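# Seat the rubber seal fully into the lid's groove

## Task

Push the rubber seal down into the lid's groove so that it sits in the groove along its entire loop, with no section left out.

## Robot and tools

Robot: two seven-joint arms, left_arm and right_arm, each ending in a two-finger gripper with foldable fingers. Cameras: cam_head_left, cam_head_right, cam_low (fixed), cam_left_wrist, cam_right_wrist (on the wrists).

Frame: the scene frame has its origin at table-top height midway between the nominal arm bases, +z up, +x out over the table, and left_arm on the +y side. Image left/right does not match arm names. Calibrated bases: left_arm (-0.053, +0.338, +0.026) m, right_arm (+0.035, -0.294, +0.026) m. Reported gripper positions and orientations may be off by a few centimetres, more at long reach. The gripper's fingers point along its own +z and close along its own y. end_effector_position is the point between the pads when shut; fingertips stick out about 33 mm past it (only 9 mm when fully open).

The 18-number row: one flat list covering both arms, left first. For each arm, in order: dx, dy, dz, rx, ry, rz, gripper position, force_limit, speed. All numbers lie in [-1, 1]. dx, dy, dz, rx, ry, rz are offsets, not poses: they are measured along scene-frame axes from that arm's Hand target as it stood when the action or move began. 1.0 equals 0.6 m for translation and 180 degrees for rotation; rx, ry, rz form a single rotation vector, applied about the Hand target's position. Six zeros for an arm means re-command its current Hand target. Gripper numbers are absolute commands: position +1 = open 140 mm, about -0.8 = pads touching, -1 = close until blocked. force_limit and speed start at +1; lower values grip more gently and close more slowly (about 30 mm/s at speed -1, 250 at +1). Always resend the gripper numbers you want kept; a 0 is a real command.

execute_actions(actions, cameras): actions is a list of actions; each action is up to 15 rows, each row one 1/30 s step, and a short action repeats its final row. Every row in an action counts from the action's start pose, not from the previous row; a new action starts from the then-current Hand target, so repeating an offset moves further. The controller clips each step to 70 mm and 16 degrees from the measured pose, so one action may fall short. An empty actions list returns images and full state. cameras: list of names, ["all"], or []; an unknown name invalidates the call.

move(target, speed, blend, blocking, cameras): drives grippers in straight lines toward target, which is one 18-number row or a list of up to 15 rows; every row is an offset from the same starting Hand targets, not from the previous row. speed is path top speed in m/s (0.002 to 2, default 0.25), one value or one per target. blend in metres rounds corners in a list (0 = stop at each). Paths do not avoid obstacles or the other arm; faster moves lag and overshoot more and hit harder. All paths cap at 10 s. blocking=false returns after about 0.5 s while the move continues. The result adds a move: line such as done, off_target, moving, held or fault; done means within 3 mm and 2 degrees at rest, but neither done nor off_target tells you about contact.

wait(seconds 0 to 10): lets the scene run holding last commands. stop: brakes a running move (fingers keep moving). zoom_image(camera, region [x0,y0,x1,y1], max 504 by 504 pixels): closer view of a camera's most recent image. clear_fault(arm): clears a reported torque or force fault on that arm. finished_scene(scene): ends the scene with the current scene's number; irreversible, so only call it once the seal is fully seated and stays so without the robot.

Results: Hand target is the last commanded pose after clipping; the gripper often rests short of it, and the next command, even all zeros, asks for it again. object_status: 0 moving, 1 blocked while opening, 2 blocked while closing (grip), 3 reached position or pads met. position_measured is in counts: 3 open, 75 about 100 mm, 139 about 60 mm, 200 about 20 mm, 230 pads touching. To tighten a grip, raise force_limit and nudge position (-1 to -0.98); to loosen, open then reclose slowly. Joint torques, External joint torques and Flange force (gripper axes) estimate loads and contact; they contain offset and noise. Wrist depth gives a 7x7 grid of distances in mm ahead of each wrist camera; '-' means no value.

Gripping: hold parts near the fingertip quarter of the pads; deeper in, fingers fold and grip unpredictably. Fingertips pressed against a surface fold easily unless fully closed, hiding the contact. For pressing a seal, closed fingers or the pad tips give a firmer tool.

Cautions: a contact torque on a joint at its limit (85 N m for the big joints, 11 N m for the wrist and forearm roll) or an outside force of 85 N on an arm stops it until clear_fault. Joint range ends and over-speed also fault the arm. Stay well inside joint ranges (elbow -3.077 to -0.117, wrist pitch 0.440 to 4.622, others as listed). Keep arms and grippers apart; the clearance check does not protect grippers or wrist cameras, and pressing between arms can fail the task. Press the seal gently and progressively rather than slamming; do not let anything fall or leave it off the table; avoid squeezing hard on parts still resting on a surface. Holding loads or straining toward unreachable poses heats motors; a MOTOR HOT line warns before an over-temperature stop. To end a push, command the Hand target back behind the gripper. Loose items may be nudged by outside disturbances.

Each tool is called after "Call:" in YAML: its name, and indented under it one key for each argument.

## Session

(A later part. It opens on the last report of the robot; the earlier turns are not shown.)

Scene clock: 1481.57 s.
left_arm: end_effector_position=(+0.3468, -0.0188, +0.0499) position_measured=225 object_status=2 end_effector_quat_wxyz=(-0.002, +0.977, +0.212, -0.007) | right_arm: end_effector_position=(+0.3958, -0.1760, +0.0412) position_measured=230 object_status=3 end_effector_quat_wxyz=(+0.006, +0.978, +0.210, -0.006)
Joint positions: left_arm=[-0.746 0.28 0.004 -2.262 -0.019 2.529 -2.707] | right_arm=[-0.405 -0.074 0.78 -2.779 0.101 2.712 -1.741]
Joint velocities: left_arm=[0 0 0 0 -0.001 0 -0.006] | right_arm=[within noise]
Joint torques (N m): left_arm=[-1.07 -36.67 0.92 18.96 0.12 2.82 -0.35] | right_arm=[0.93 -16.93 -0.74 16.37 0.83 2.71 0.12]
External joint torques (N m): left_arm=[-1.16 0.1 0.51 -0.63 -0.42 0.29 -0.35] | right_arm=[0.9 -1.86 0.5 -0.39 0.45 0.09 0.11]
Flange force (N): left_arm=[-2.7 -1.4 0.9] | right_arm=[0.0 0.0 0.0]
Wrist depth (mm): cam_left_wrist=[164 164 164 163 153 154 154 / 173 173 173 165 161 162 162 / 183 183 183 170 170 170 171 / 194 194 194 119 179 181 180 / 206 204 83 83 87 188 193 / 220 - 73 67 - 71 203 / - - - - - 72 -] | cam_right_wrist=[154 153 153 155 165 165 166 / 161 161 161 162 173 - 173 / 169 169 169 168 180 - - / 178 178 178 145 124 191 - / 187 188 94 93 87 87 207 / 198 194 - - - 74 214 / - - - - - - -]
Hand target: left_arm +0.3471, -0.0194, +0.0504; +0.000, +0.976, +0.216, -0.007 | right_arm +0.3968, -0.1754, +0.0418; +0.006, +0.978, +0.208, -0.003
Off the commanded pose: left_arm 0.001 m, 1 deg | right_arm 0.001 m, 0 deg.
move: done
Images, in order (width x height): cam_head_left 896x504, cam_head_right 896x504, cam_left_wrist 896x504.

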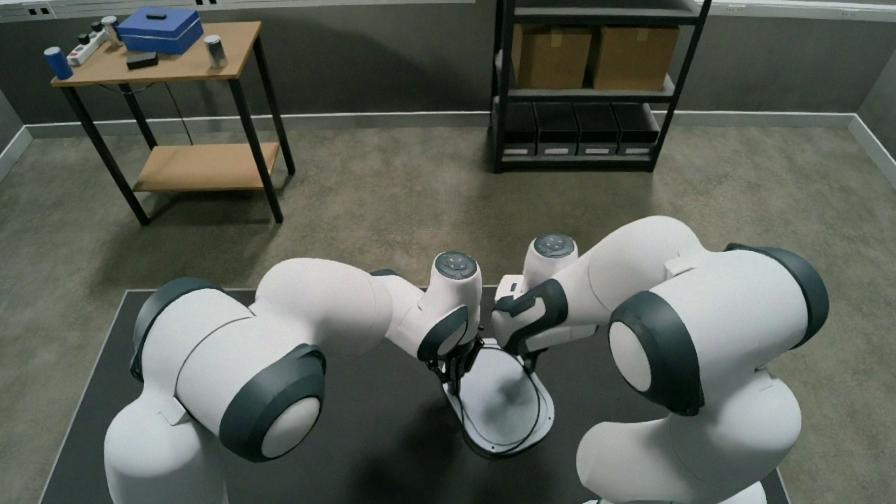

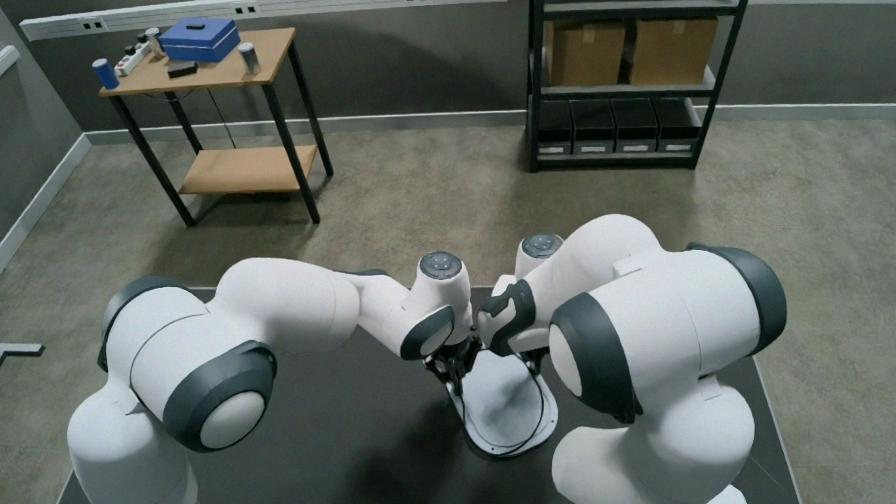

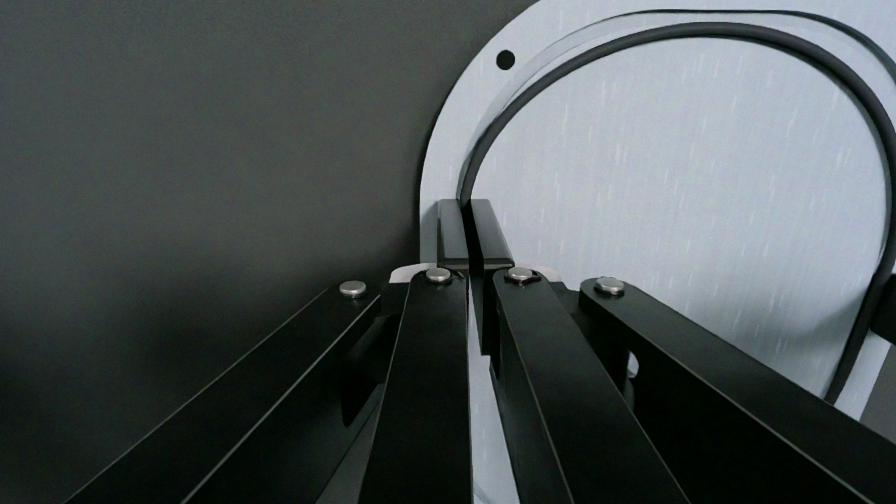

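Call:
move:
  target:
    - [0.0105,0.0045,0,0,0,-0.02,-1,-1,-1, 0,0,0,0,0,0,-1,-1,-1]
    - [0.0105,0.0045,-0.006,0,0,-0.02,-1,-1,-1, 0,0,0,0,0,0,-1,-1,-1]
  speed: [0.04,0.03]
  cameras: ["cam_left_wrist","cam_right_wrist"]

Call:
zoom_image:
  camera: "cam_left_wrist"
  region: [380, 0, 660, 280]

Scene clock: 1498.37 s.
left_arm: end_effector_position=(+0.3522, -0.0158, +0.0468) position_measured=225 object_status=2 end_effector_quat_wxyz=(-0.002, +0.982, +0.190, -0.008) | right_arm: end_effector_position=(+0.3958, -0.1760, +0.0412) position_measured=230 object_status=3 end_effector_quat_wxyz=(+0.006, +0.978, +0.210, -0.006)
Joint positions: left_arm=[-0.728 0.292 -0.002 -2.253 -0.018 2.532 -2.65] | right_arm=[-0.405 -0.074 0.78 -2.779 0.101 2.712 -1.741]
Joint velocities: left_arm=[0.001 -0.001 0 -0.001 0.001 0.001 0.006] | right_arm=[within noise]
Joint torques (N m): left_arm=[-0.66 -36.03 0.44 19.72 0.72 2.86 0.08] | right_arm=[0.9 -16.91 -0.77 16.35 0.82 2.71 0.11]
External joint torques (N m): left_arm=[-0.67 1.15 0.15 0.14 0.18 0.31 0.08] | right_arm=[0.89 -1.94 0.48 -0.29 0.45 0.12 0.11]
Flange force (N): left_arm=[0.7 2.7 3.1] | right_arm=[0.0 0.0 0.0]
Wrist depth (mm): cam_left_wrist=[161 161 163 161 150 150 151 / 170 170 170 166 159 159 159 / 179 179 180 167 168 168 168 / 190 190 190 119 175 178 178 / 202 200 83 83 87 184 189 / 216 - 73 67 - 71 198 / - - - - - 72 -] | cam_right_wrist=[154 154 153 156 - - 166 / 161 161 161 162 175 - - / 169 169 169 169 183 - - / 178 178 178 145 123 191 191 / 188 188 94 93 87 87 200 / 199 194 - - - 74 208 / - - - - - - -]
Hand target: left_arm +0.3534, -0.0167, +0.0468; +0.000, +0.983, +0.185, -0.007 | right_arm +0.3968, -0.1754, +0.0418; +0.006, +0.978, +0.208, -0.003
Off the commanded pose: left_arm 0.002 m, 1 deg | right_arm 0.001 m, 0 deg.
move: done
Images, in order (width x height): cam_left_wrist 896x504, cam_right_wrist 896x504.

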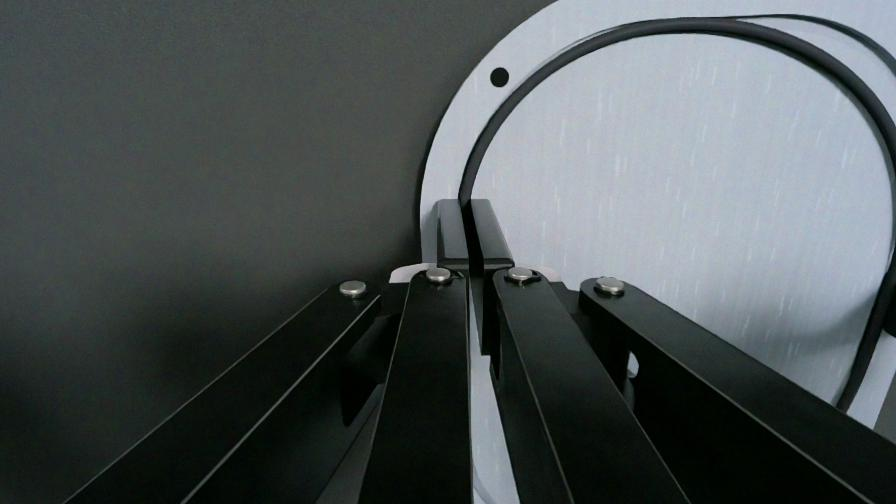

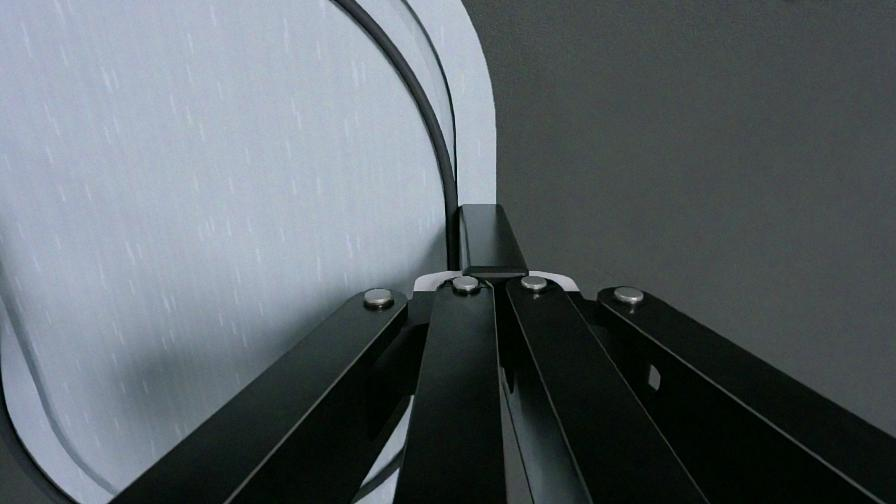

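Scaled by 1.800 from the camera's 896x504 image, which has a finer 1280x720 frame.

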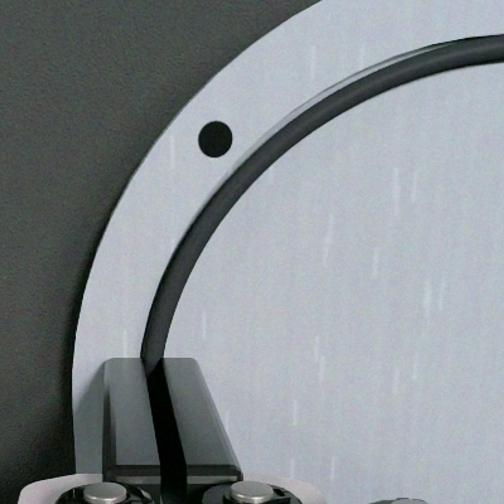

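Call:
move:
  target:
    - [0,0,-0.0033,0,0,0,-1,-1,-1, 0,0,0,0,0,0,-1,-1,-1]
    - [0,0,-0.0025,0,0,0,-0.62,-1,-1, 0,0,0,0,0,0,-1,-1,-1]
    - [0,0,0.035,0,0,0,-0.62,-1,-1, 0,0,0,0,0,0,-1,-1,-1]
    - [0,0,0.035,0,0,0,-1,-1,-1, 0,0,0,0,0,0,-1,-1,-1]
  speed: [0.02,0.02,0.05,0.05]
  cameras: ["cam_left_wrist"]

Call:
zoom_image:
  camera: "cam_left_wrist"
  region: [380, 0, 660, 280]

Scene clock: 1509.20 s.
left_arm: end_effector_position=(+0.3535, -0.0172, +0.0673) position_measured=230 object_status=0 end_effector_quat_wxyz=(+0.001, +0.982, +0.188, -0.007) | right_arm: end_effector_position=(+0.3958, -0.1760, +0.0412) position_measured=230 object_status=3 end_effector_quat_wxyz=(+0.006, +0.978, +0.210, -0.006)
Joint positions: left_arm=[-0.728 0.25 -0.002 -2.25 -0.018 2.493 -2.648] | right_arm=[-0.405 -0.074 0.78 -2.779 0.101 2.712 -1.741]
Joint torques (N m): left_arm=[-0.71 -35.92 0.35 20.25 0.82 2.34 0.09] | right_arm=[0.93 -16.9 -0.73 16.33 0.82 2.71 0.12]
External joint torques (N m): left_arm=[-0.88 0.48 -0.05 0.04 0.25 -0.21 0.09] | right_arm=[0.96 -1.92 0.56 -0.28 0.44 0.13 0.12]
Flange force (N): left_arm=[-0.2 1.8 0.5] | right_arm=[0.0 0.0 0.0]
Wrist depth (mm): cam_left_wrist=[179 179 179 178 169 168 172 / 188 189 189 182 178 179 179 / 199 199 200 189 188 189 189 / 211 211 212 125 197 200 198 / 224 225 79 83 88 208 213 / 240 - 71 67 - 70 236 / - - - - - 71 -] | cam_right_wrist=[154 153 154 155 165 - - / 161 161 161 163 - - - / 169 170 169 169 181 182 - / 178 178 178 145 190 192 - / 187 188 94 93 87 82 - / 199 194 - - - 74 - / - - - - - - -]
Hand target: left_arm +0.3534, -0.0167, +0.0678; +0.000, +0.983, +0.185, -0.007 | right_arm +0.3968, -0.1754, +0.0418; +0.006, +0.978, +0.208, -0.003
Off the commanded pose: left_arm 0.001 m, 0 deg | right_arm 0.001 m, 0 deg.
move: done
Images, in order (width x height): cam_left_wrist 896x504.

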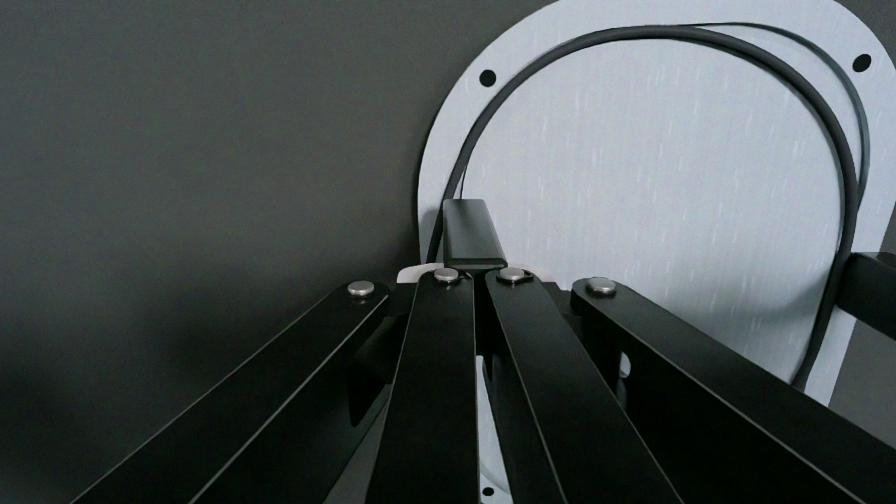

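Scaled by 1.800 from the camera's 896x504 image, which has a finer 1280x720 frame.

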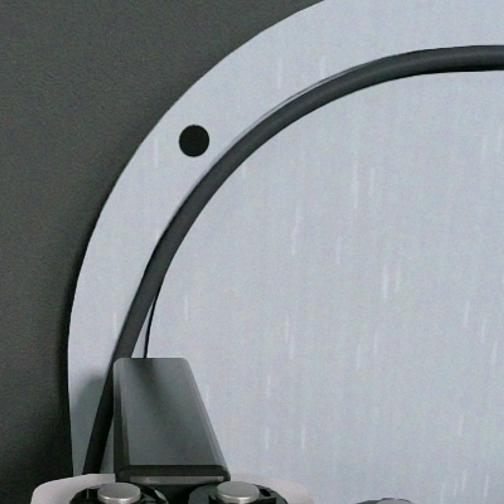

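Call:
move:
  target:
    - [0,0,0.02,0,0,0,-1,-1,-1, 0,0,0.03,0,0,0,-1,-1,-1]
    - [0,0,0.02,0,0,0,-1,-1,-1, -0.0063,0.0137,0.03,0,0,0,-1,-1,-1]
    - [0,0,0.02,0,0,0,-1,-1,-1, -0.0063,0.0137,0.0022,0,0,0,-1,-1,-1]
  speed: [0.06,0.06,0.03]
  cameras: ["cam_right_wrist"]

Call:
move:
  target: [0,0,0,0,0,0,-1,-1,-1, 0,0,-0.0025,0,0,0,-1,-1,-1]
  speed: 0.02

Call:
move:
  target: [0,0,0,0,0,0,-1,-1,-1, 0,0,-0.0025,0,0,0,-1,-1,-1]
  speed: 0.02

Scene clock: 1542.20 s.
left_arm: end_effector_position=(+0.3532, -0.0172, +0.0790) position_measured=230 object_status=3 end_effector_quat_wxyz=(+0.001, +0.982, +0.188, -0.007) | right_arm: end_effector_position=(+0.3902, -0.1674, +0.0433) position_measured=230 object_status=3 end_effector_quat_wxyz=(+0.006, +0.978, +0.209, -0.007)
Joint positions: left_arm=[-0.728 0.226 -0.002 -2.247 -0.018 2.465 -2.648] | right_arm=[-0.38 -0.09 0.786 -2.783 0.127 2.699 -1.733]
Joint velocities: left_arm=[within noise] | right_arm=[-0.001 0.001 0.001 0 0 0.001 0.008]
Joint torques (N m): left_arm=[-0.69 -35.72 0.35 20.81 0.92 2.32 0.04] | right_arm=[-1.12 -13.64 -1.52 16.9 -0.21 3.89 0.13]
External joint torques (N m): left_arm=[-0.57 0.31 0.23 0.23 0.32 -0.23 0.04] | right_arm=[-1.15 1 -0.02 0.05 -0.59 1.29 0.13]
Flange force (N): left_arm=[0.4 1.9 0.0] | right_arm=[0.0 0.0 0.0]
Wrist depth (mm): cam_left_wrist=[189 189 190 190 179 179 184 / 200 200 200 193 190 190 191 / 211 211 211 200 200 201 201 / 223 224 224 125 210 213 208 / 238 234 82 83 88 221 221 / 251 - 71 67 - 70 250 / - - - - - 71 -] | cam_right_wrist=[155 155 155 155 - 166 167 / 163 163 163 163 - - - / 171 171 171 170 - 184 - / 180 181 180 145 - 191 194 / 191 190 94 93 87 83 - / 201 197 - - - 74 - / - - - - - - -]
Hand target: left_arm +0.3534, -0.0167, +0.0798; +0.000, +0.983, +0.185, -0.007 | right_arm +0.3930, -0.1672, +0.0431; +0.006, +0.978, +0.208, -0.003
Off the commanded pose: left_arm 0.001 m, 0 deg | right_arm 0.003 m, 1 deg.
move: done
Images, in order (width x height): cam_right_wrist 896x504.

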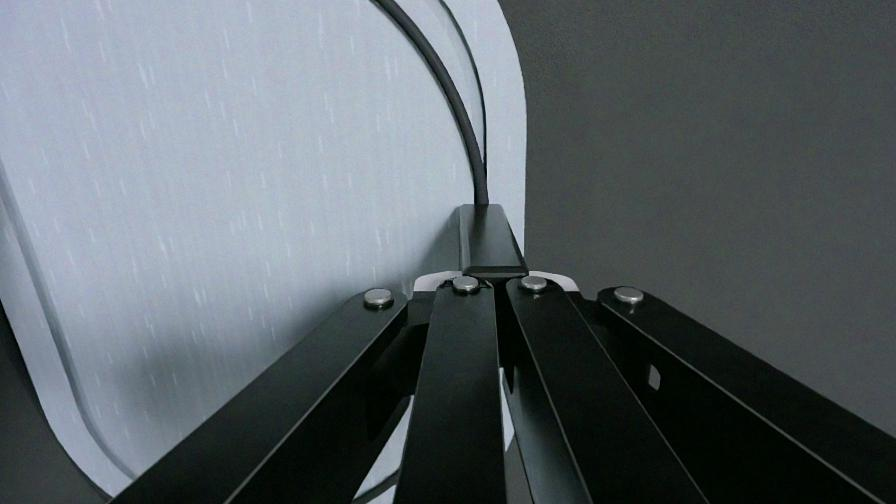

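Scene clock: 1543.10 s.
left_arm: end_effector_position=(+0.3532, -0.0172, +0.0790) position_measured=230 object_status=3 end_effector_quat_wxyz=(+0.001, +0.982, +0.188, -0.007) | right_arm: end_effector_position=(+0.3924, -0.1669, +0.0420) position_measured=230 object_status=3 end_effector_quat_wxyz=(+0.005, +0.978, +0.209, -0.005)
Joint positions: left_arm=[-0.728 0.226 -0.002 -2.247 -0.018 2.465 -2.648] | right_arm=[-0.387 -0.081 0.79 -2.782 0.116 2.711 -1.724]
Joint velocities: left_arm=[within noise] | right_arm=[-0.003 0.001 0 0 -0.004 0.005 0.006]
Joint torques (N m): left_arm=[-0.72 -35.7 0.39 20.83 0.93 2.33 0.05] | right_arm=[-0.4 -15.21 -1.05 16.45 -0.16 2.61 0.03]
External joint torques (N m): left_arm=[-0.77 0.37 0.12 0.21 0.33 -0.23 0.05] | right_arm=[-0.45 -0.48 0.29 -0.22 -0.53 0.02 0.03]
Flange force (N): left_arm=[0.2 2.1 0.1] | right_arm=[0.0 0.0 0.0]
Wrist depth (mm): cam_left_wrist=[190 189 190 190 179 181 184 / 200 200 200 193 189 189 190 / 211 211 212 200 197 201 201 / 223 224 224 125 212 213 208 / 237 236 82 83 88 220 224 / 251 - 71 67 - 70 251 / - - - - - 71 -] | cam_right_wrist=[155 154 154 154 166 166 - / 162 162 162 162 173 174 177 / 170 170 170 168 - - 182 / 179 179 179 145 - - 192 / 189 189 94 93 87 82 - / 199 195 - - - 74 - / - - - - - - -]
Hand target: left_arm +0.3534, -0.0167, +0.0798; +0.000, +0.983, +0.185, -0.007 | right_arm +0.3930, -0.1672, +0.0416; +0.006, +0.978, +0.208, -0.003
Off the commanded pose: left_arm 0.001 m, 0 deg | right_arm 0.001 m, 0 deg.
move: done

Scene clock: 1543.87 s.
left_arm: end_effector_position=(+0.3532, -0.0172, +0.0790) position_measured=230 object_status=3 end_effector_quat_wxyz=(+0.001, +0.982, +0.188, -0.007) | right_arm: end_effector_position=(+0.3927, -0.1672, +0.0409) position_measured=230 object_status=3 end_effector_quat_wxyz=(+0.006, +0.978, +0.209, -0.004)
Joint positions: left_arm=[-0.728 0.226 -0.002 -2.247 -0.018 2.465 -2.648] | right_arm=[-0.391 -0.076 0.792 -2.782 0.106 2.716 -1.717]
Joint velocities: left_arm=[within noise] | right_arm=[-0.001 0 0.001 0 -0.003 -0.001 0.005]
Joint torques (N m): left_arm=[-0.67 -35.7 0.37 20.83 0.92 2.32 0.07] | right_arm=[-0.64 -14.11 -0.61 16.07 -0.09 2.98 0.06]
External joint torques (N m): left_arm=[-0.72 0.37 0.09 0.27 0.32 -0.23 0.07] | right_arm=[-0.58 0.63 0.75 -0.53 -0.47 0.38 0.06]
Flange force (N): left_arm=[0.3 2.3 0.1] | right_arm=[0.0 0.0 0.0]
Wrist depth (mm): cam_left_wrist=[190 190 190 190 180 181 185 / 199 199 200 193 189 189 190 / 210 211 211 200 200 201 201 / 224 223 224 125 210 213 208 / 237 235 82 83 88 221 224 / 251 - 71 67 - 70 249 / - - - - - 71 -] | cam_right_wrist=[154 154 154 154 165 - 164 / 161 161 161 161 171 173 171 / 168 169 169 168 178 179 185 / 177 178 178 145 189 194 192 / 188 187 94 93 87 197 202 / 195 194 - - - 74 - / - - - - - - -]
Hand target: left_arm +0.3534, -0.0167, +0.0798; +0.000, +0.983, +0.185, -0.007 | right_arm +0.3930, -0.1672, +0.0401; +0.006, +0.978, +0.208, -0.003
Off the commanded pose: left_arm 0.001 m, 0 deg | right_arm 0.001 m, 0 deg.
move: done

Call:
move:
  target: [0,0,0,0,0,0,-1,-1,-1, 0,0,-0.0025,0,0,0,-1,-1,-1]
  speed: 0.02

Call:
move:
  target: [0,0,0,0,0,0,-1,-1,-1, 0,0,-0.0025,0,0,0,-1,-1,-1]
  speed: 0.02

Scene clock: 1549.03 s.
left_arm: end_effector_position=(+0.3532, -0.0172, +0.0790) position_measured=230 object_status=3 end_effector_quat_wxyz=(+0.001, +0.982, +0.188, -0.007) | right_arm: end_effector_position=(+0.3929, -0.1671, +0.0406) position_measured=230 object_status=3 end_effector_quat_wxyz=(+0.007, +0.978, +0.210, -0.004)
Joint positions: left_arm=[-0.728 0.226 -0.002 -2.247 -0.018 2.465 -2.648] | right_arm=[-0.394 -0.074 0.795 -2.781 0.096 2.717 -1.709]
Joint velocities: left_arm=[within noise] | right_arm=[0 0.001 0.001 0 -0.003 0 0.006]
Joint torques (N m): left_arm=[-0.68 -35.7 0.37 20.8 0.93 2.33 0.01] | right_arm=[-1.36 -11.15 -1.6 15.4 -0.28 3.77 0.14]
External joint torques (N m): left_arm=[-0.61 0.16 0.21 0.3 0.33 -0.21 0.01] | right_arm=[-1.31 3.61 -0.27 -1.26 -0.66 1.16 0.14]
Flange force (N): left_arm=[0.2 1.9 -0.3] | right_arm=[0.0 0.0 0.0]
Wrist depth (mm): cam_left_wrist=[190 190 190 190 180 181 184 / 200 199 200 193 189 190 191 / 211 211 212 200 200 200 201 / 223 224 224 124 210 213 208 / 237 235 82 83 88 221 224 / 250 - 71 67 - 70 250 / - - - - - 71 -] | cam_right_wrist=[153 153 153 153 166 - 163 / 160 160 160 160 - - 172 / 168 168 168 168 - 181 184 / 177 176 177 145 191 191 190 / 186 187 94 93 87 197 - / 197 193 - - - 74 - / - - - - - - -]
Hand target: left_arm +0.3534, -0.0167, +0.0798; +0.000, +0.983, +0.185, -0.007 | right_arm +0.3930, -0.1672, +0.0386; +0.006, +0.978, +0.208, -0.003
Off the commanded pose: left_arm 0.001 m, 0 deg | right_arm 0.002 m, 0 deg.
move: done

Scene clock: 1549.83 s.
left_arm: end_effector_position=(+0.3532, -0.0172, +0.0790) position_measured=230 object_status=3 end_effector_quat_wxyz=(+0.001, +0.982, +0.188, -0.007) | right_arm: end_effector_position=(+0.3931, -0.1670, +0.0403) position_measured=230 object_status=3 end_effector_quat_wxyz=(+0.009, +0.978, +0.210, -0.004)
Joint positions: left_arm=[-0.728 0.226 -0.002 -2.247 -0.018 2.465 -2.648] | right_arm=[-0.396 -0.071 0.797 -2.78 0.086 2.717 -1.702]
Joint velocities: left_arm=[within noise] | right_arm=[0 0.001 0.001 -0.001 -0.001 0.001 0.006]
Joint torques (N m): left_arm=[-0.68 -35.69 0.36 20.81 0.93 2.34 0.05] | right_arm=[-2.38 -8.32 -1.69 14.62 -0.46 4.86 0.09]
External joint torques (N m): left_arm=[-0.54 0.46 0.28 0.16 0.33 -0.23 0.05] | right_arm=[-2.37 6.4 -0.45 -1.96 -0.84 2.27 0.09]
Flange force (N): left_arm=[0.5 2.0 0.3] | right_arm=[0.0 0.0 0.0]
Wrist depth (mm): cam_left_wrist=[189 190 190 189 180 181 184 / 200 200 200 193 189 189 190 / 211 211 211 200 200 200 201 / 223 224 224 125 210 214 208 / 238 235 82 83 88 221 224 / 251 - 71 67 - 70 239 / - - - - - 71 -] | cam_right_wrist=[152 153 153 153 164 - 164 / 160 160 160 160 172 171 - / 167 168 168 168 178 - - / 176 176 177 145 186 195 - / 186 186 94 93 87 82 202 / 196 192 - - - 74 209 / - - - - - - -]
Hand target: left_arm +0.3534, -0.0167, +0.0798; +0.000, +0.983, +0.185, -0.007 | right_arm +0.3930, -0.1672, +0.0371; +0.006, +0.978, +0.208, -0.003
Off the commanded pose: left_arm 0.001 m, 0 deg | right_arm 0.003 m, 0 deg.
move: done

Call:
move:
  target:
    - [0.0822,0.0012,-0.02,0,0,0,-1,-1,-1, 0,0,0.0033,0,0,0,-1,-1,-1]
    - [0.0822,0.0012,-0.046,0,0,0,-1,-1,-1, 0,0,0.0033,0,0,0,-1,-1,-1]
  speed: [0.15,0.05]
  cameras: ["cam_left_wrist"]

Call:
zoom_image:
  camera: "cam_left_wrist"
  region: [340, 0, 660, 280]

Scene clock: 1562.73 s.
left_arm: end_effector_position=(+0.4023, -0.0153, +0.0527) position_measured=230 object_status=3 end_effector_quat_wxyz=(-0.002, +0.982, +0.188, -0.007) | right_arm: end_effector_position=(+0.3938, -0.1668, +0.0407) position_measured=230 object_status=3 end_effector_quat_wxyz=(+0.008, +0.978, +0.209, -0.004)
Joint positions: left_arm=[-0.681 0.368 0.008 -2.11 -0.018 2.466 -2.591] | right_arm=[-0.396 -0.071 0.796 -2.779 0.09 2.718 -1.702]
Joint velocities: left_arm=[-0.001 0 0.002 0 0 0.004 0.002] | right_arm=[within noise]
Joint torques (N m): left_arm=[-0.63 -39.44 0.44 20.42 0.58 2.84 0.13] | right_arm=[-0.09 -12.8 -1.7 14.78 0.8 3.43 -0.25]
External joint torques (N m): left_arm=[-0.64 0.95 -0.04 -0.12 -0.01 0.29 0.13] | right_arm=[-0.07 2 -0.45 -1.88 0.42 0.82 -0.25]
Flange force (N): left_arm=[0.2 1.5 2.5] | right_arm=[0.0 0.0 0.0]
Wrist depth (mm): cam_left_wrist=[166 166 166 167 167 167 167 / 175 175 176 175 172 172 176 / 185 185 185 175 173 173 178 / 196 196 196 125 181 183 186 / 209 209 82 83 88 190 198 / 223 - 71 67 - 70 186 / - - - - - 71 -] | cam_right_wrist=[153 153 153 153 - - - / 160 160 160 160 173 - - / 168 168 168 168 181 179 - / 177 177 177 145 188 192 - / 186 186 94 93 87 87 204 / 197 193 - - - 74 - / - - - - - - -]
Hand target: left_arm +0.4027, -0.0160, +0.0522; +0.000, +0.983, +0.185, -0.007 | right_arm +0.3930, -0.1672, +0.0391; +0.006, +0.978, +0.208, -0.003
Off the commanded pose: left_arm 0.001 m, 0 deg | right_arm 0.002 m, 0 deg.
move: done
Images, in order (width x height): cam_left_wrist 896x504.

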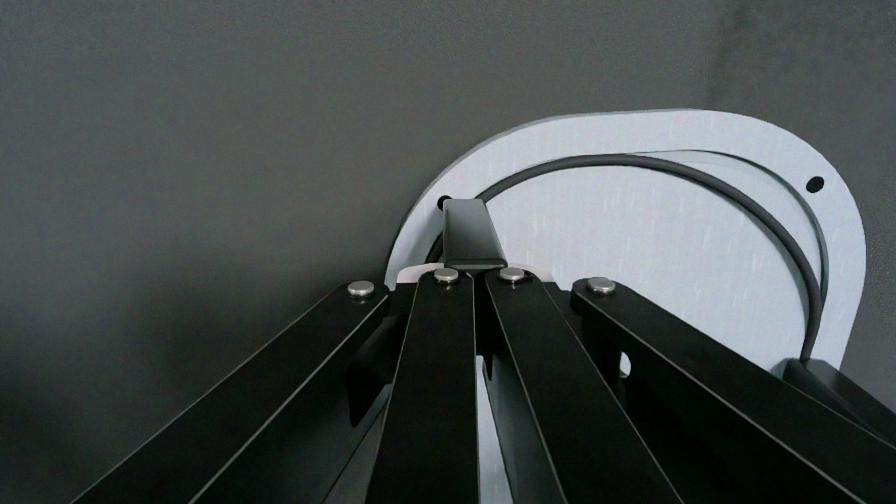

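Scaled by 1.575 from the camera's 896x504 image, which has a finer 1280x720 frame.

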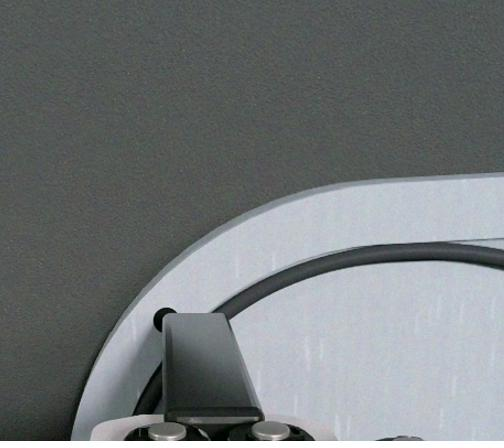

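Call:
move:
  target: [0,0,-0.0062,0,0,0,-1,-1,-1, 0,0,0,0,0,0,-1,-1,-1]
  speed: 0.03

Call:
move:
  target: [0,0,-0.005,0,0,0,-1,-1,-1, 0,0,0,0,0,0,-1,-1,-1]
  speed: 0.03

Call:
move:
  target: [0,0,-0.005,0,0,0,-1,-1,-1, 0,0,0,0,0,0,-1,-1,-1]
  speed: 0.03
  cameras: ["cam_left_wrist"]

Scene clock: 1570.90 s.
left_arm: end_effector_position=(+0.4026, -0.0155, +0.0494) position_measured=230 object_status=3 end_effector_quat_wxyz=(-0.001, +0.982, +0.187, -0.007) | right_arm: end_effector_position=(+0.3938, -0.1668, +0.0407) position_measured=230 object_status=3 end_effector_quat_wxyz=(+0.008, +0.978, +0.209, -0.004)
Joint positions: left_arm=[-0.681 0.375 0.008 -2.11 -0.018 2.473 -2.59] | right_arm=[-0.396 -0.071 0.796 -2.779 0.09 2.718 -1.703]
Joint velocities: left_arm=[0.001 0 0 0.001 0.001 0.005 0] | right_arm=[within noise]
Joint torques (N m): left_arm=[-0.66 -39.25 0.57 20.27 0.57 2.9 0.12] | right_arm=[-0.11 -12.79 -1.7 14.73 0.8 3.42 -0.27]
External joint torques (N m): left_arm=[-0.71 1.21 0.05 -0.11 -0.02 0.36 0.13] | right_arm=[-0.15 2.04 -0.5 -1.95 0.43 0.8 -0.27]
Flange force (N): left_arm=[0.4 2.0 3.1] | right_arm=[0.0 0.0 0.0]
Wrist depth (mm): cam_left_wrist=[163 163 164 164 163 163 164 / 172 172 172 172 168 169 173 / 182 182 182 172 170 170 174 / 192 193 193 125 178 180 181 / 205 205 83 83 88 188 194 / 218 - 71 67 - 70 186 / - - - - - 71 -] | cam_right_wrist=[153 153 153 153 165 - 164 / 160 160 160 160 171 172 173 / 168 168 168 168 181 181 181 / 176 177 177 145 188 - - / 187 186 94 93 87 87 - / 195 192 - - - 74 - / - - - - - - -]
Hand target: left_arm +0.4027, -0.0160, +0.0485; +0.000, +0.983, +0.185, -0.007 | right_arm +0.3930, -0.1672, +0.0391; +0.006, +0.978, +0.208, -0.003
Off the commanded pose: left_arm 0.001 m, 0 deg | right_arm 0.002 m, 0 deg.
move: done

Scene clock: 1571.60 s.
left_arm: end_effector_position=(+0.4028, -0.0156, +0.0472) position_measured=230 object_status=3 end_effector_quat_wxyz=(-0.001, +0.982, +0.187, -0.007) | right_arm: end_effector_position=(+0.3938, -0.1668, +0.0407) position_measured=230 object_status=3 end_effector_quat_wxyz=(+0.008, +0.978, +0.209, -0.004)
Joint positions: left_arm=[-0.681 0.38 0.008 -2.11 -0.018 2.478 -2.59] | right_arm=[-0.396 -0.071 0.796 -2.779 0.09 2.718 -1.703]
Joint torques (N m): left_arm=[-0.48 -38.57 0.49 20.05 0.61 3.16 0.12] | right_arm=[-0.11 -12.83 -1.68 14.76 0.79 3.42 -0.21]
External joint torques (N m): left_arm=[-0.43 1.96 0.04 -0.28 0.02 0.61 0.12] | right_arm=[-0.12 1.91 -0.45 -1.87 0.42 0.82 -0.21]
Flange force (N): left_arm=[1.1 2.4 5.1] | right_arm=[0.0 0.0 0.0]
Wrist depth (mm): cam_left_wrist=[161 162 162 162 162 162 162 / 170 170 170 171 167 167 171 / 180 180 179 172 168 168 172 / 190 190 191 125 176 178 178 / 203 200 82 83 88 185 192 / 216 - 71 67 - 70 186 / - - - - - 71 -] | cam_right_wrist=[153 153 153 153 - 163 169 / 160 160 160 161 173 - 173 / 168 168 168 168 179 - 183 / 177 176 177 145 - - 190 / 186 186 94 93 87 83 - / 197 193 - - - 74 - / - - - - - - -]
Hand target: left_arm +0.4027, -0.0160, +0.0455; +0.000, +0.983, +0.185, -0.007 | right_arm +0.3930, -0.1672, +0.0391; +0.006, +0.978, +0.208, -0.003
Off the commanded pose: left_arm 0.002 m, 0 deg | right_arm 0.002 m, 0 deg.
move: done

Scene clock: 1572.30 s.
left_arm: end_effector_position=(+0.4028, -0.0157, +0.0470) position_measured=230 object_status=3 end_effector_quat_wxyz=(-0.001, +0.982, +0.187, -0.007) | right_arm: end_effector_position=(+0.3938, -0.1668, +0.0407) position_measured=230 object_status=3 end_effector_quat_wxyz=(+0.008, +0.978, +0.209, -0.004)
Joint positions: left_arm=[-0.681 0.38 0.008 -2.11 -0.018 2.479 -2.59] | right_arm=[-0.396 -0.071 0.796 -2.779 0.09 2.718 -1.703]
Joint torques (N m): left_arm=[-0.44 -35.56 0.54 19.89 0.64 4.02 0.08] | right_arm=[-0.13 -12.81 -1.69 14.75 0.79 3.43 -0.25]
External joint torques (N m): left_arm=[-0.47 5.03 0.02 -0.48 0.06 1.46 0.08] | right_arm=[-0.17 1.96 -0.5 -1.91 0.42 0.82 -0.25]
Flange force (N): left_arm=[3.7 6.9 13.0] | right_arm=[0.0 0.0 0.0]
Wrist depth (mm): cam_left_wrist=[161 161 161 161 161 162 162 / 170 170 170 170 167 167 170 / 179 179 180 171 168 168 172 / 190 190 190 137 176 178 178 / 203 200 82 83 88 185 192 / 216 - 71 67 - 70 185 / - - - - - 71 -] | cam_right_wrist=[153 153 153 153 163 - 167 / 160 160 160 160 170 172 175 / 168 168 168 168 178 - 182 / 177 177 177 145 173 - 191 / 186 187 94 93 87 83 201 / 197 193 - - - 74 209 / - - - - - - -]
Hand target: left_arm +0.4027, -0.0160, +0.0425; +0.000, +0.983, +0.185, -0.007 | right_arm +0.3930, -0.1672, +0.0391; +0.006, +0.978, +0.208, -0.003
Off the commanded pose: left_arm 0.005 m, 0 deg | right_arm 0.002 m, 0 deg.
move: off_target (left_arm)
Images, in order (width x height): cam_left_wrist 896x504.

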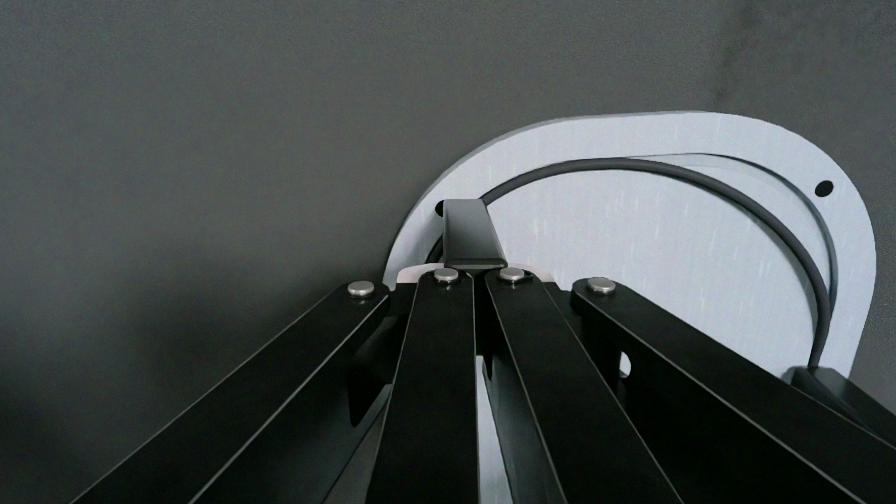

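Call:
move:
  target:
    - [0,0,0.0167,0,0,0,-1,-1,-1, 0,0,0.02,0,0,0,-1,-1,-1]
    - [0.0403,-0.0212,0.0167,0,0,0,-1,-1,-1, 0,0,0.02,0,0,0,-1,-1,-1]
    - [0.0403,-0.0212,0.0,0,0,0,-1,-1,-1, 0,0,0.02,0,0,0,-1,-1,-1]
  speed: [0.05,0.1,0.03]
  cameras: ["cam_left_wrist","cam_right_wrist"]

Scene clock: 1582.90 s.
left_arm: end_effector_position=(+0.4269, -0.0290, +0.0470) position_measured=230 object_status=3 end_effector_quat_wxyz=(-0.001, +0.982, +0.187, -0.006) | right_arm: end_effector_position=(+0.3935, -0.1670, +0.0507) position_measured=230 object_status=3 end_effector_quat_wxyz=(+0.006, +0.978, +0.207, -0.002)
Joint positions: left_arm=[-0.674 0.443 0.008 -2.005 -0.018 2.439 -2.583] | right_arm=[-0.359 -0.118 0.771 -2.781 0.161 2.684 -1.753]
Joint torques (N m): left_arm=[-0.4 -37.98 0.64 20.16 0.56 3.46 0.04] | right_arm=[1.01 -16.26 -1.43 17.3 0.77 2.42 -0.22]
External joint torques (N m): left_arm=[-0.37 5.11 0.1 -0.84 -0.05 0.88 0.04] | right_arm=[1.01 -1.77 0.54 0.13 0.37 -0.19 -0.22]
Flange force (N): left_arm=[3.7 6.6 11.4] | right_arm=[-9.6 -2.6 -12.6]
Wrist depth (mm): cam_left_wrist=[161 161 161 161 162 162 162 / 170 169 170 170 170 170 171 / 179 179 179 175 169 175 180 / 190 189 188 137 175 178 188 / 202 199 82 83 88 185 200 / 215 - 71 67 - 70 214 / - - - - - 71 -] | cam_right_wrist=[163 161 163 163 176 175 174 / 171 170 170 170 181 181 184 / 179 179 179 179 - - 192 / 188 188 188 145 205 204 - / 198 196 94 93 87 87 - / 209 205 - - - 74 - / - - - - - - -]
Hand target: left_arm +0.4269, -0.0287, +0.0425; +0.000, +0.983, +0.185, -0.007 | right_arm +0.3930, -0.1672, +0.0511; +0.006, +0.978, +0.208, -0.003
Off the commanded pose: left_arm 0.004 m, 0 deg | right_arm 0.001 m, 0 deg.
move: off_target (left_arm)
Images, in order (width x height): cam_left_wrist 896x504, cam_right_wrist 896x504.

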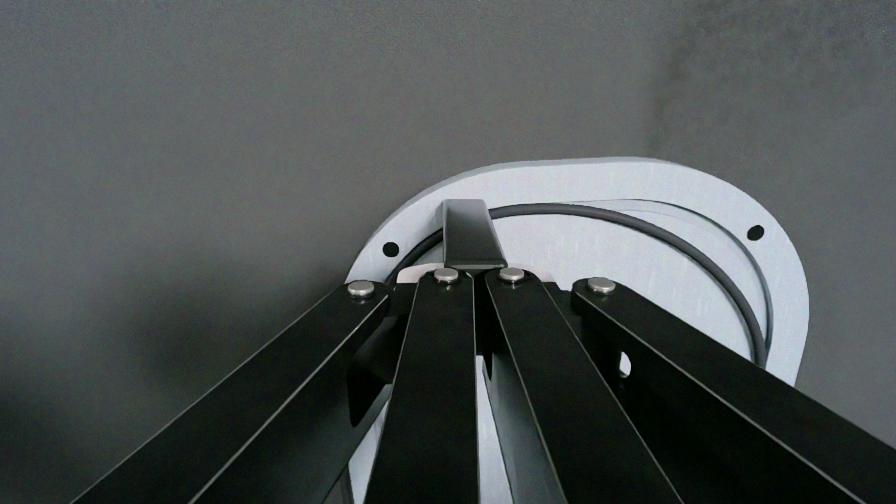

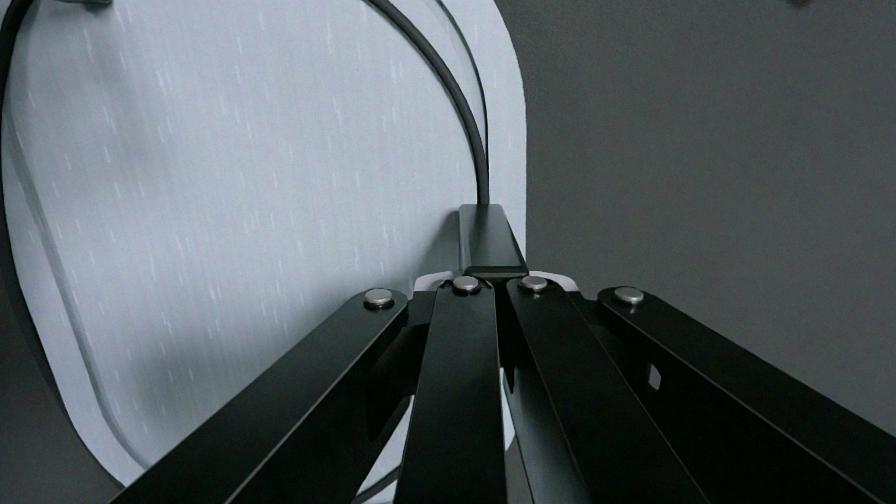

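Call:
move:
  target:
    - [0,0,0.0133,0,0,0,-1,-1,-1, 0,0,0.1,0,0,0,-1,-1,-1]
    - [0.0273,-0.0357,0.0133,0,0,0,-1,-1,-1, 0.0352,-0.0755,0.1,0,0,0,-1,-1,-1]
    - [0.0273,-0.0357,0.0,0,0,0,-1,-1,-1, 0.0352,-0.0755,0.1,0,0,0,-1,-1,-1]
  speed: [0.05,0.1,0.03]
  cameras: ["cam_left_wrist"]

Scene clock: 1592.03 s.
left_arm: end_effector_position=(+0.4444, -0.0493, +0.0470) position_measured=230 object_status=3 end_effector_quat_wxyz=(+0.000, +0.983, +0.184, -0.006) | right_arm: end_effector_position=(+0.4126, -0.2125, +0.1108) position_measured=230 object_status=3 end_effector_quat_wxyz=(+0.005, +0.979, +0.204, -0.005)
Joint positions: left_arm=[-0.683 0.507 0.008 -1.896 -0.018 2.395 -2.585] | right_arm=[-0.3 -0.288 0.58 -2.73 0.235 2.463 -1.933]
Joint velocities: left_arm=[within noise] | right_arm=[0 0 -0.001 0.001 0 0 -0.007]
Joint torques (N m): left_arm=[-1.4 -40.48 0.15 20.67 0.45 3.39 -0.31] | right_arm=[0.37 -15.13 -3.54 20.58 0.27 2.72 -0.32]
External joint torques (N m): left_arm=[-1.33 4.61 -0.43 -0.7 -0.19 0.84 -0.31] | right_arm=[0.38 -0.54 0.37 0.44 -0.3 0.13 -0.32]
Flange force (N): left_arm=[1.8 7.3 9.9] | right_arm=[-0.5 -0.3 -1.4]
Wrist depth (mm): cam_left_wrist=[161 161 161 161 161 162 162 / 170 170 170 170 170 171 171 / 179 179 179 176 176 180 180 / 190 189 185 125 177 183 190 / 202 200 82 83 88 185 203 / 215 - 71 67 - 70 214 / - - - - - 71 -] | cam_right_wrist=[219 220 220 232 - 227 - / 230 229 229 237 - - - / 241 241 241 245 - - - / 254 253 253 131 - - - / 268 267 94 93 87 82 - / - - - - - 74 - / - - - - - - -]
Hand target: left_arm +0.4433, -0.0501, +0.0425; +0.000, +0.983, +0.185, -0.007 | right_arm +0.4141, -0.2125, +0.1111; +0.006, +0.978, +0.208, -0.003
Off the commanded pose: left_arm 0.005 m, 0 deg | right_arm 0.002 m, 1 deg.
move: off_target (left_arm)
Images, in order (width x height): cam_left_wrist 896x504.

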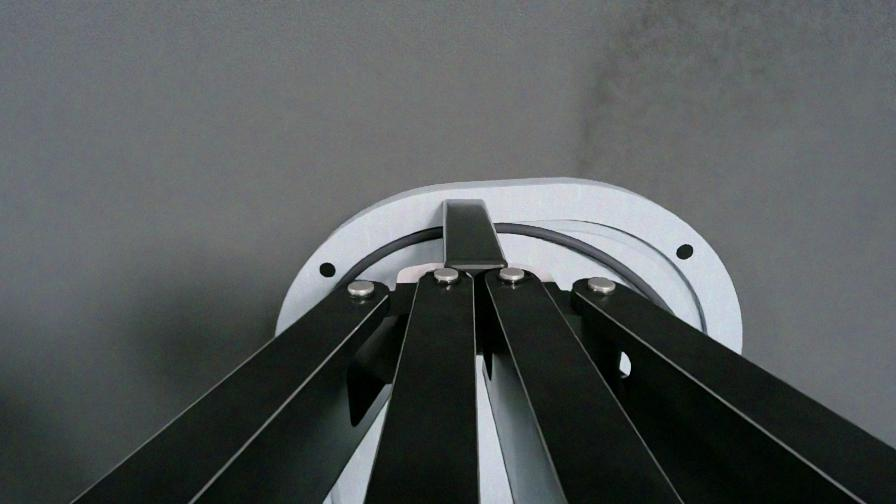

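Call:
zoom_image:
  camera: "cam_left_wrist"
  region: [280, 170, 760, 360]

Scaled by 1.050 from the camera's 896x504 image, which has a finer 1280x720 frame.

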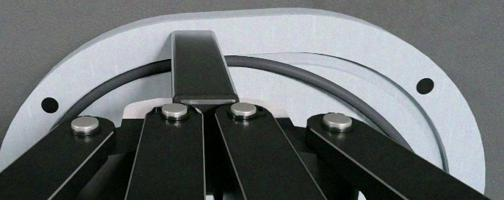

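Call:
move:
  target:
    - [0,0,0.0167,0,0,0,-1,-1,-1, 0,0,0,0,0,0,-1,-1,-1]
    - [0.0080,-0.0368,0.0167,0,0,0,-1,-1,-1, 0,0,0,0,0,0,-1,-1,-1]
    - [0.0080,-0.0368,0.0067,0,0,0,-1,-1,-1, 0,0,0,0,0,0,-1,-1,-1]
  speed: [0.05,0.1,0.03]
  cameras: ["cam_left_wrist"]

Call:
move:
  target:
    - [0.0083,0.0038,0,0,0,0,-1,-1,-1, 0,0,0,0,0,0,-1,-1,-1]
  speed: [0.02]
  cameras: ["cam_left_wrist"]

Scene clock: 1607.93 s.
left_arm: end_effector_position=(+0.4488, -0.0721, +0.0495) position_measured=230 object_status=3 end_effector_quat_wxyz=(+0.000, +0.983, +0.183, -0.006) | right_arm: end_effector_position=(+0.4126, -0.2125, +0.1108) position_measured=230 object_status=3 end_effector_quat_wxyz=(+0.005, +0.979, +0.205, -0.005)
Joint positions: left_arm=[-0.706 0.548 0.008 -1.82 -0.018 2.36 -2.607] | right_arm=[-0.3 -0.288 0.58 -2.73 0.235 2.463 -1.936]
Joint velocities: left_arm=[0 0.001 0.001 -0.002 0.002 0.002 -0.005] | right_arm=[within noise]
Joint torques (N m): left_arm=[-1.36 -43.61 0.51 21.14 0.47 2.73 -0.34] | right_arm=[0.24 -15.18 -3.53 20.55 0.33 2.71 -0.25]
External joint torques (N m): left_arm=[-1.45 3.4 -0.26 -0.89 -0.2 0.15 -0.34] | right_arm=[0.24 -0.52 0.39 0.3 -0.24 0.1 -0.25]
Flange force (N): left_arm=[0.2 5.2 6.2] | right_arm=[-0.6 -0.4 -1.2]
Wrist depth (mm): cam_left_wrist=[163 163 164 164 164 164 165 / 172 172 172 172 173 173 173 / 181 181 180 172 178 182 183 / 192 192 180 124 178 191 194 / 204 202 82 83 88 200 206 / 217 - 71 67 - 70 217 / - - - - - 71 -] | cam_right_wrist=[220 219 219 - - - - / 230 230 229 239 - 241 - / 241 241 241 245 - 251 253 / 254 254 253 131 261 - 262 / 268 267 94 93 87 82 - / - - - - - 74 - / - - - - - - -]
Hand target: left_arm +0.4481, -0.0722, +0.0465; +0.000, +0.983, +0.185, -0.007 | right_arm +0.4141, -0.2125, +0.1111; +0.006, +0.978, +0.208, -0.003
Off the commanded pose: left_arm 0.003 m, 0 deg | right_arm 0.002 m, 0 deg.
move: done
Images, in order (width x height): cam_left_wrist 896x504.

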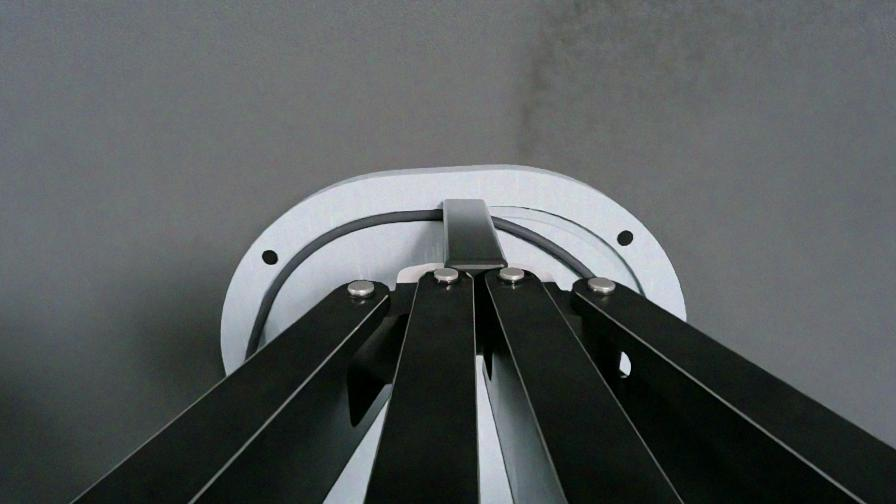

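Scene clock: 1608.63 s.
left_arm: end_effector_position=(+0.4527, -0.0710, +0.0476) position_measured=230 object_status=3 end_effector_quat_wxyz=(+0.000, +0.983, +0.185, -0.006) | right_arm: end_effector_position=(+0.4126, -0.2125, +0.1108) position_measured=230 object_status=3 end_effector_quat_wxyz=(+0.005, +0.979, +0.205, -0.005)
Joint positions: left_arm=[-0.702 0.557 0.008 -1.81 -0.018 2.36 -2.607] | right_arm=[-0.3 -0.288 0.58 -2.73 0.235 2.463 -1.936]
Joint torques (N m): left_arm=[-0.47 -44.78 1.19 22.64 0.69 2.6 0.01] | right_arm=[0.19 -15.16 -3.53 20.54 0.35 2.73 -0.25]
External joint torques (N m): left_arm=[-0.5 2.18 0.45 0.76 0.03 0.04 0.01] | right_arm=[0.22 -0.65 0.39 0.47 -0.22 0.15 -0.25]
Flange force (N): left_arm=[4.1 8.1 3.7] | right_arm=[-0.5 -0.4 -1.5]
Wrist depth (mm): cam_left_wrist=[162 162 162 162 162 163 163 / 170 170 170 170 170 171 171 / 179 179 178 176 178 181 181 / 190 190 178 125 177 189 191 / 202 200 82 83 88 198 204 / 215 - 71 67 - 70 214 / - - - - - 71 -] | cam_right_wrist=[220 219 219 231 - - - / 230 229 229 - - - - / 242 241 241 245 - - - / 253 254 252 131 262 266 - / 267 265 94 93 87 82 - / - - - - - 74 - / - - - - - - -]
Hand target: left_arm +0.4531, -0.0699, +0.0465; +0.000, +0.983, +0.185, -0.007 | right_arm +0.4141, -0.2125, +0.1111; +0.006, +0.978, +0.208, -0.003
Off the commanded pose: left_arm 0.002 m, 0 deg | right_arm 0.002 m, 0 deg.
move: done
Images, in order (width x height): cam_left_wrist 896x504.

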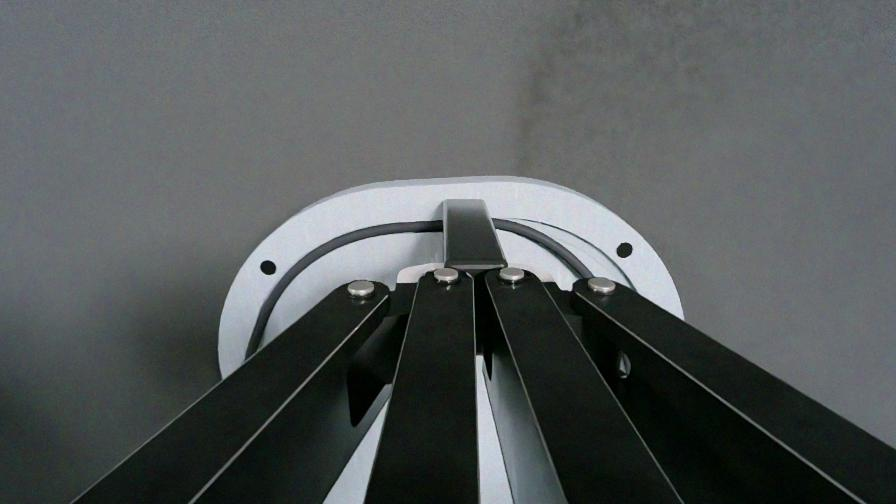

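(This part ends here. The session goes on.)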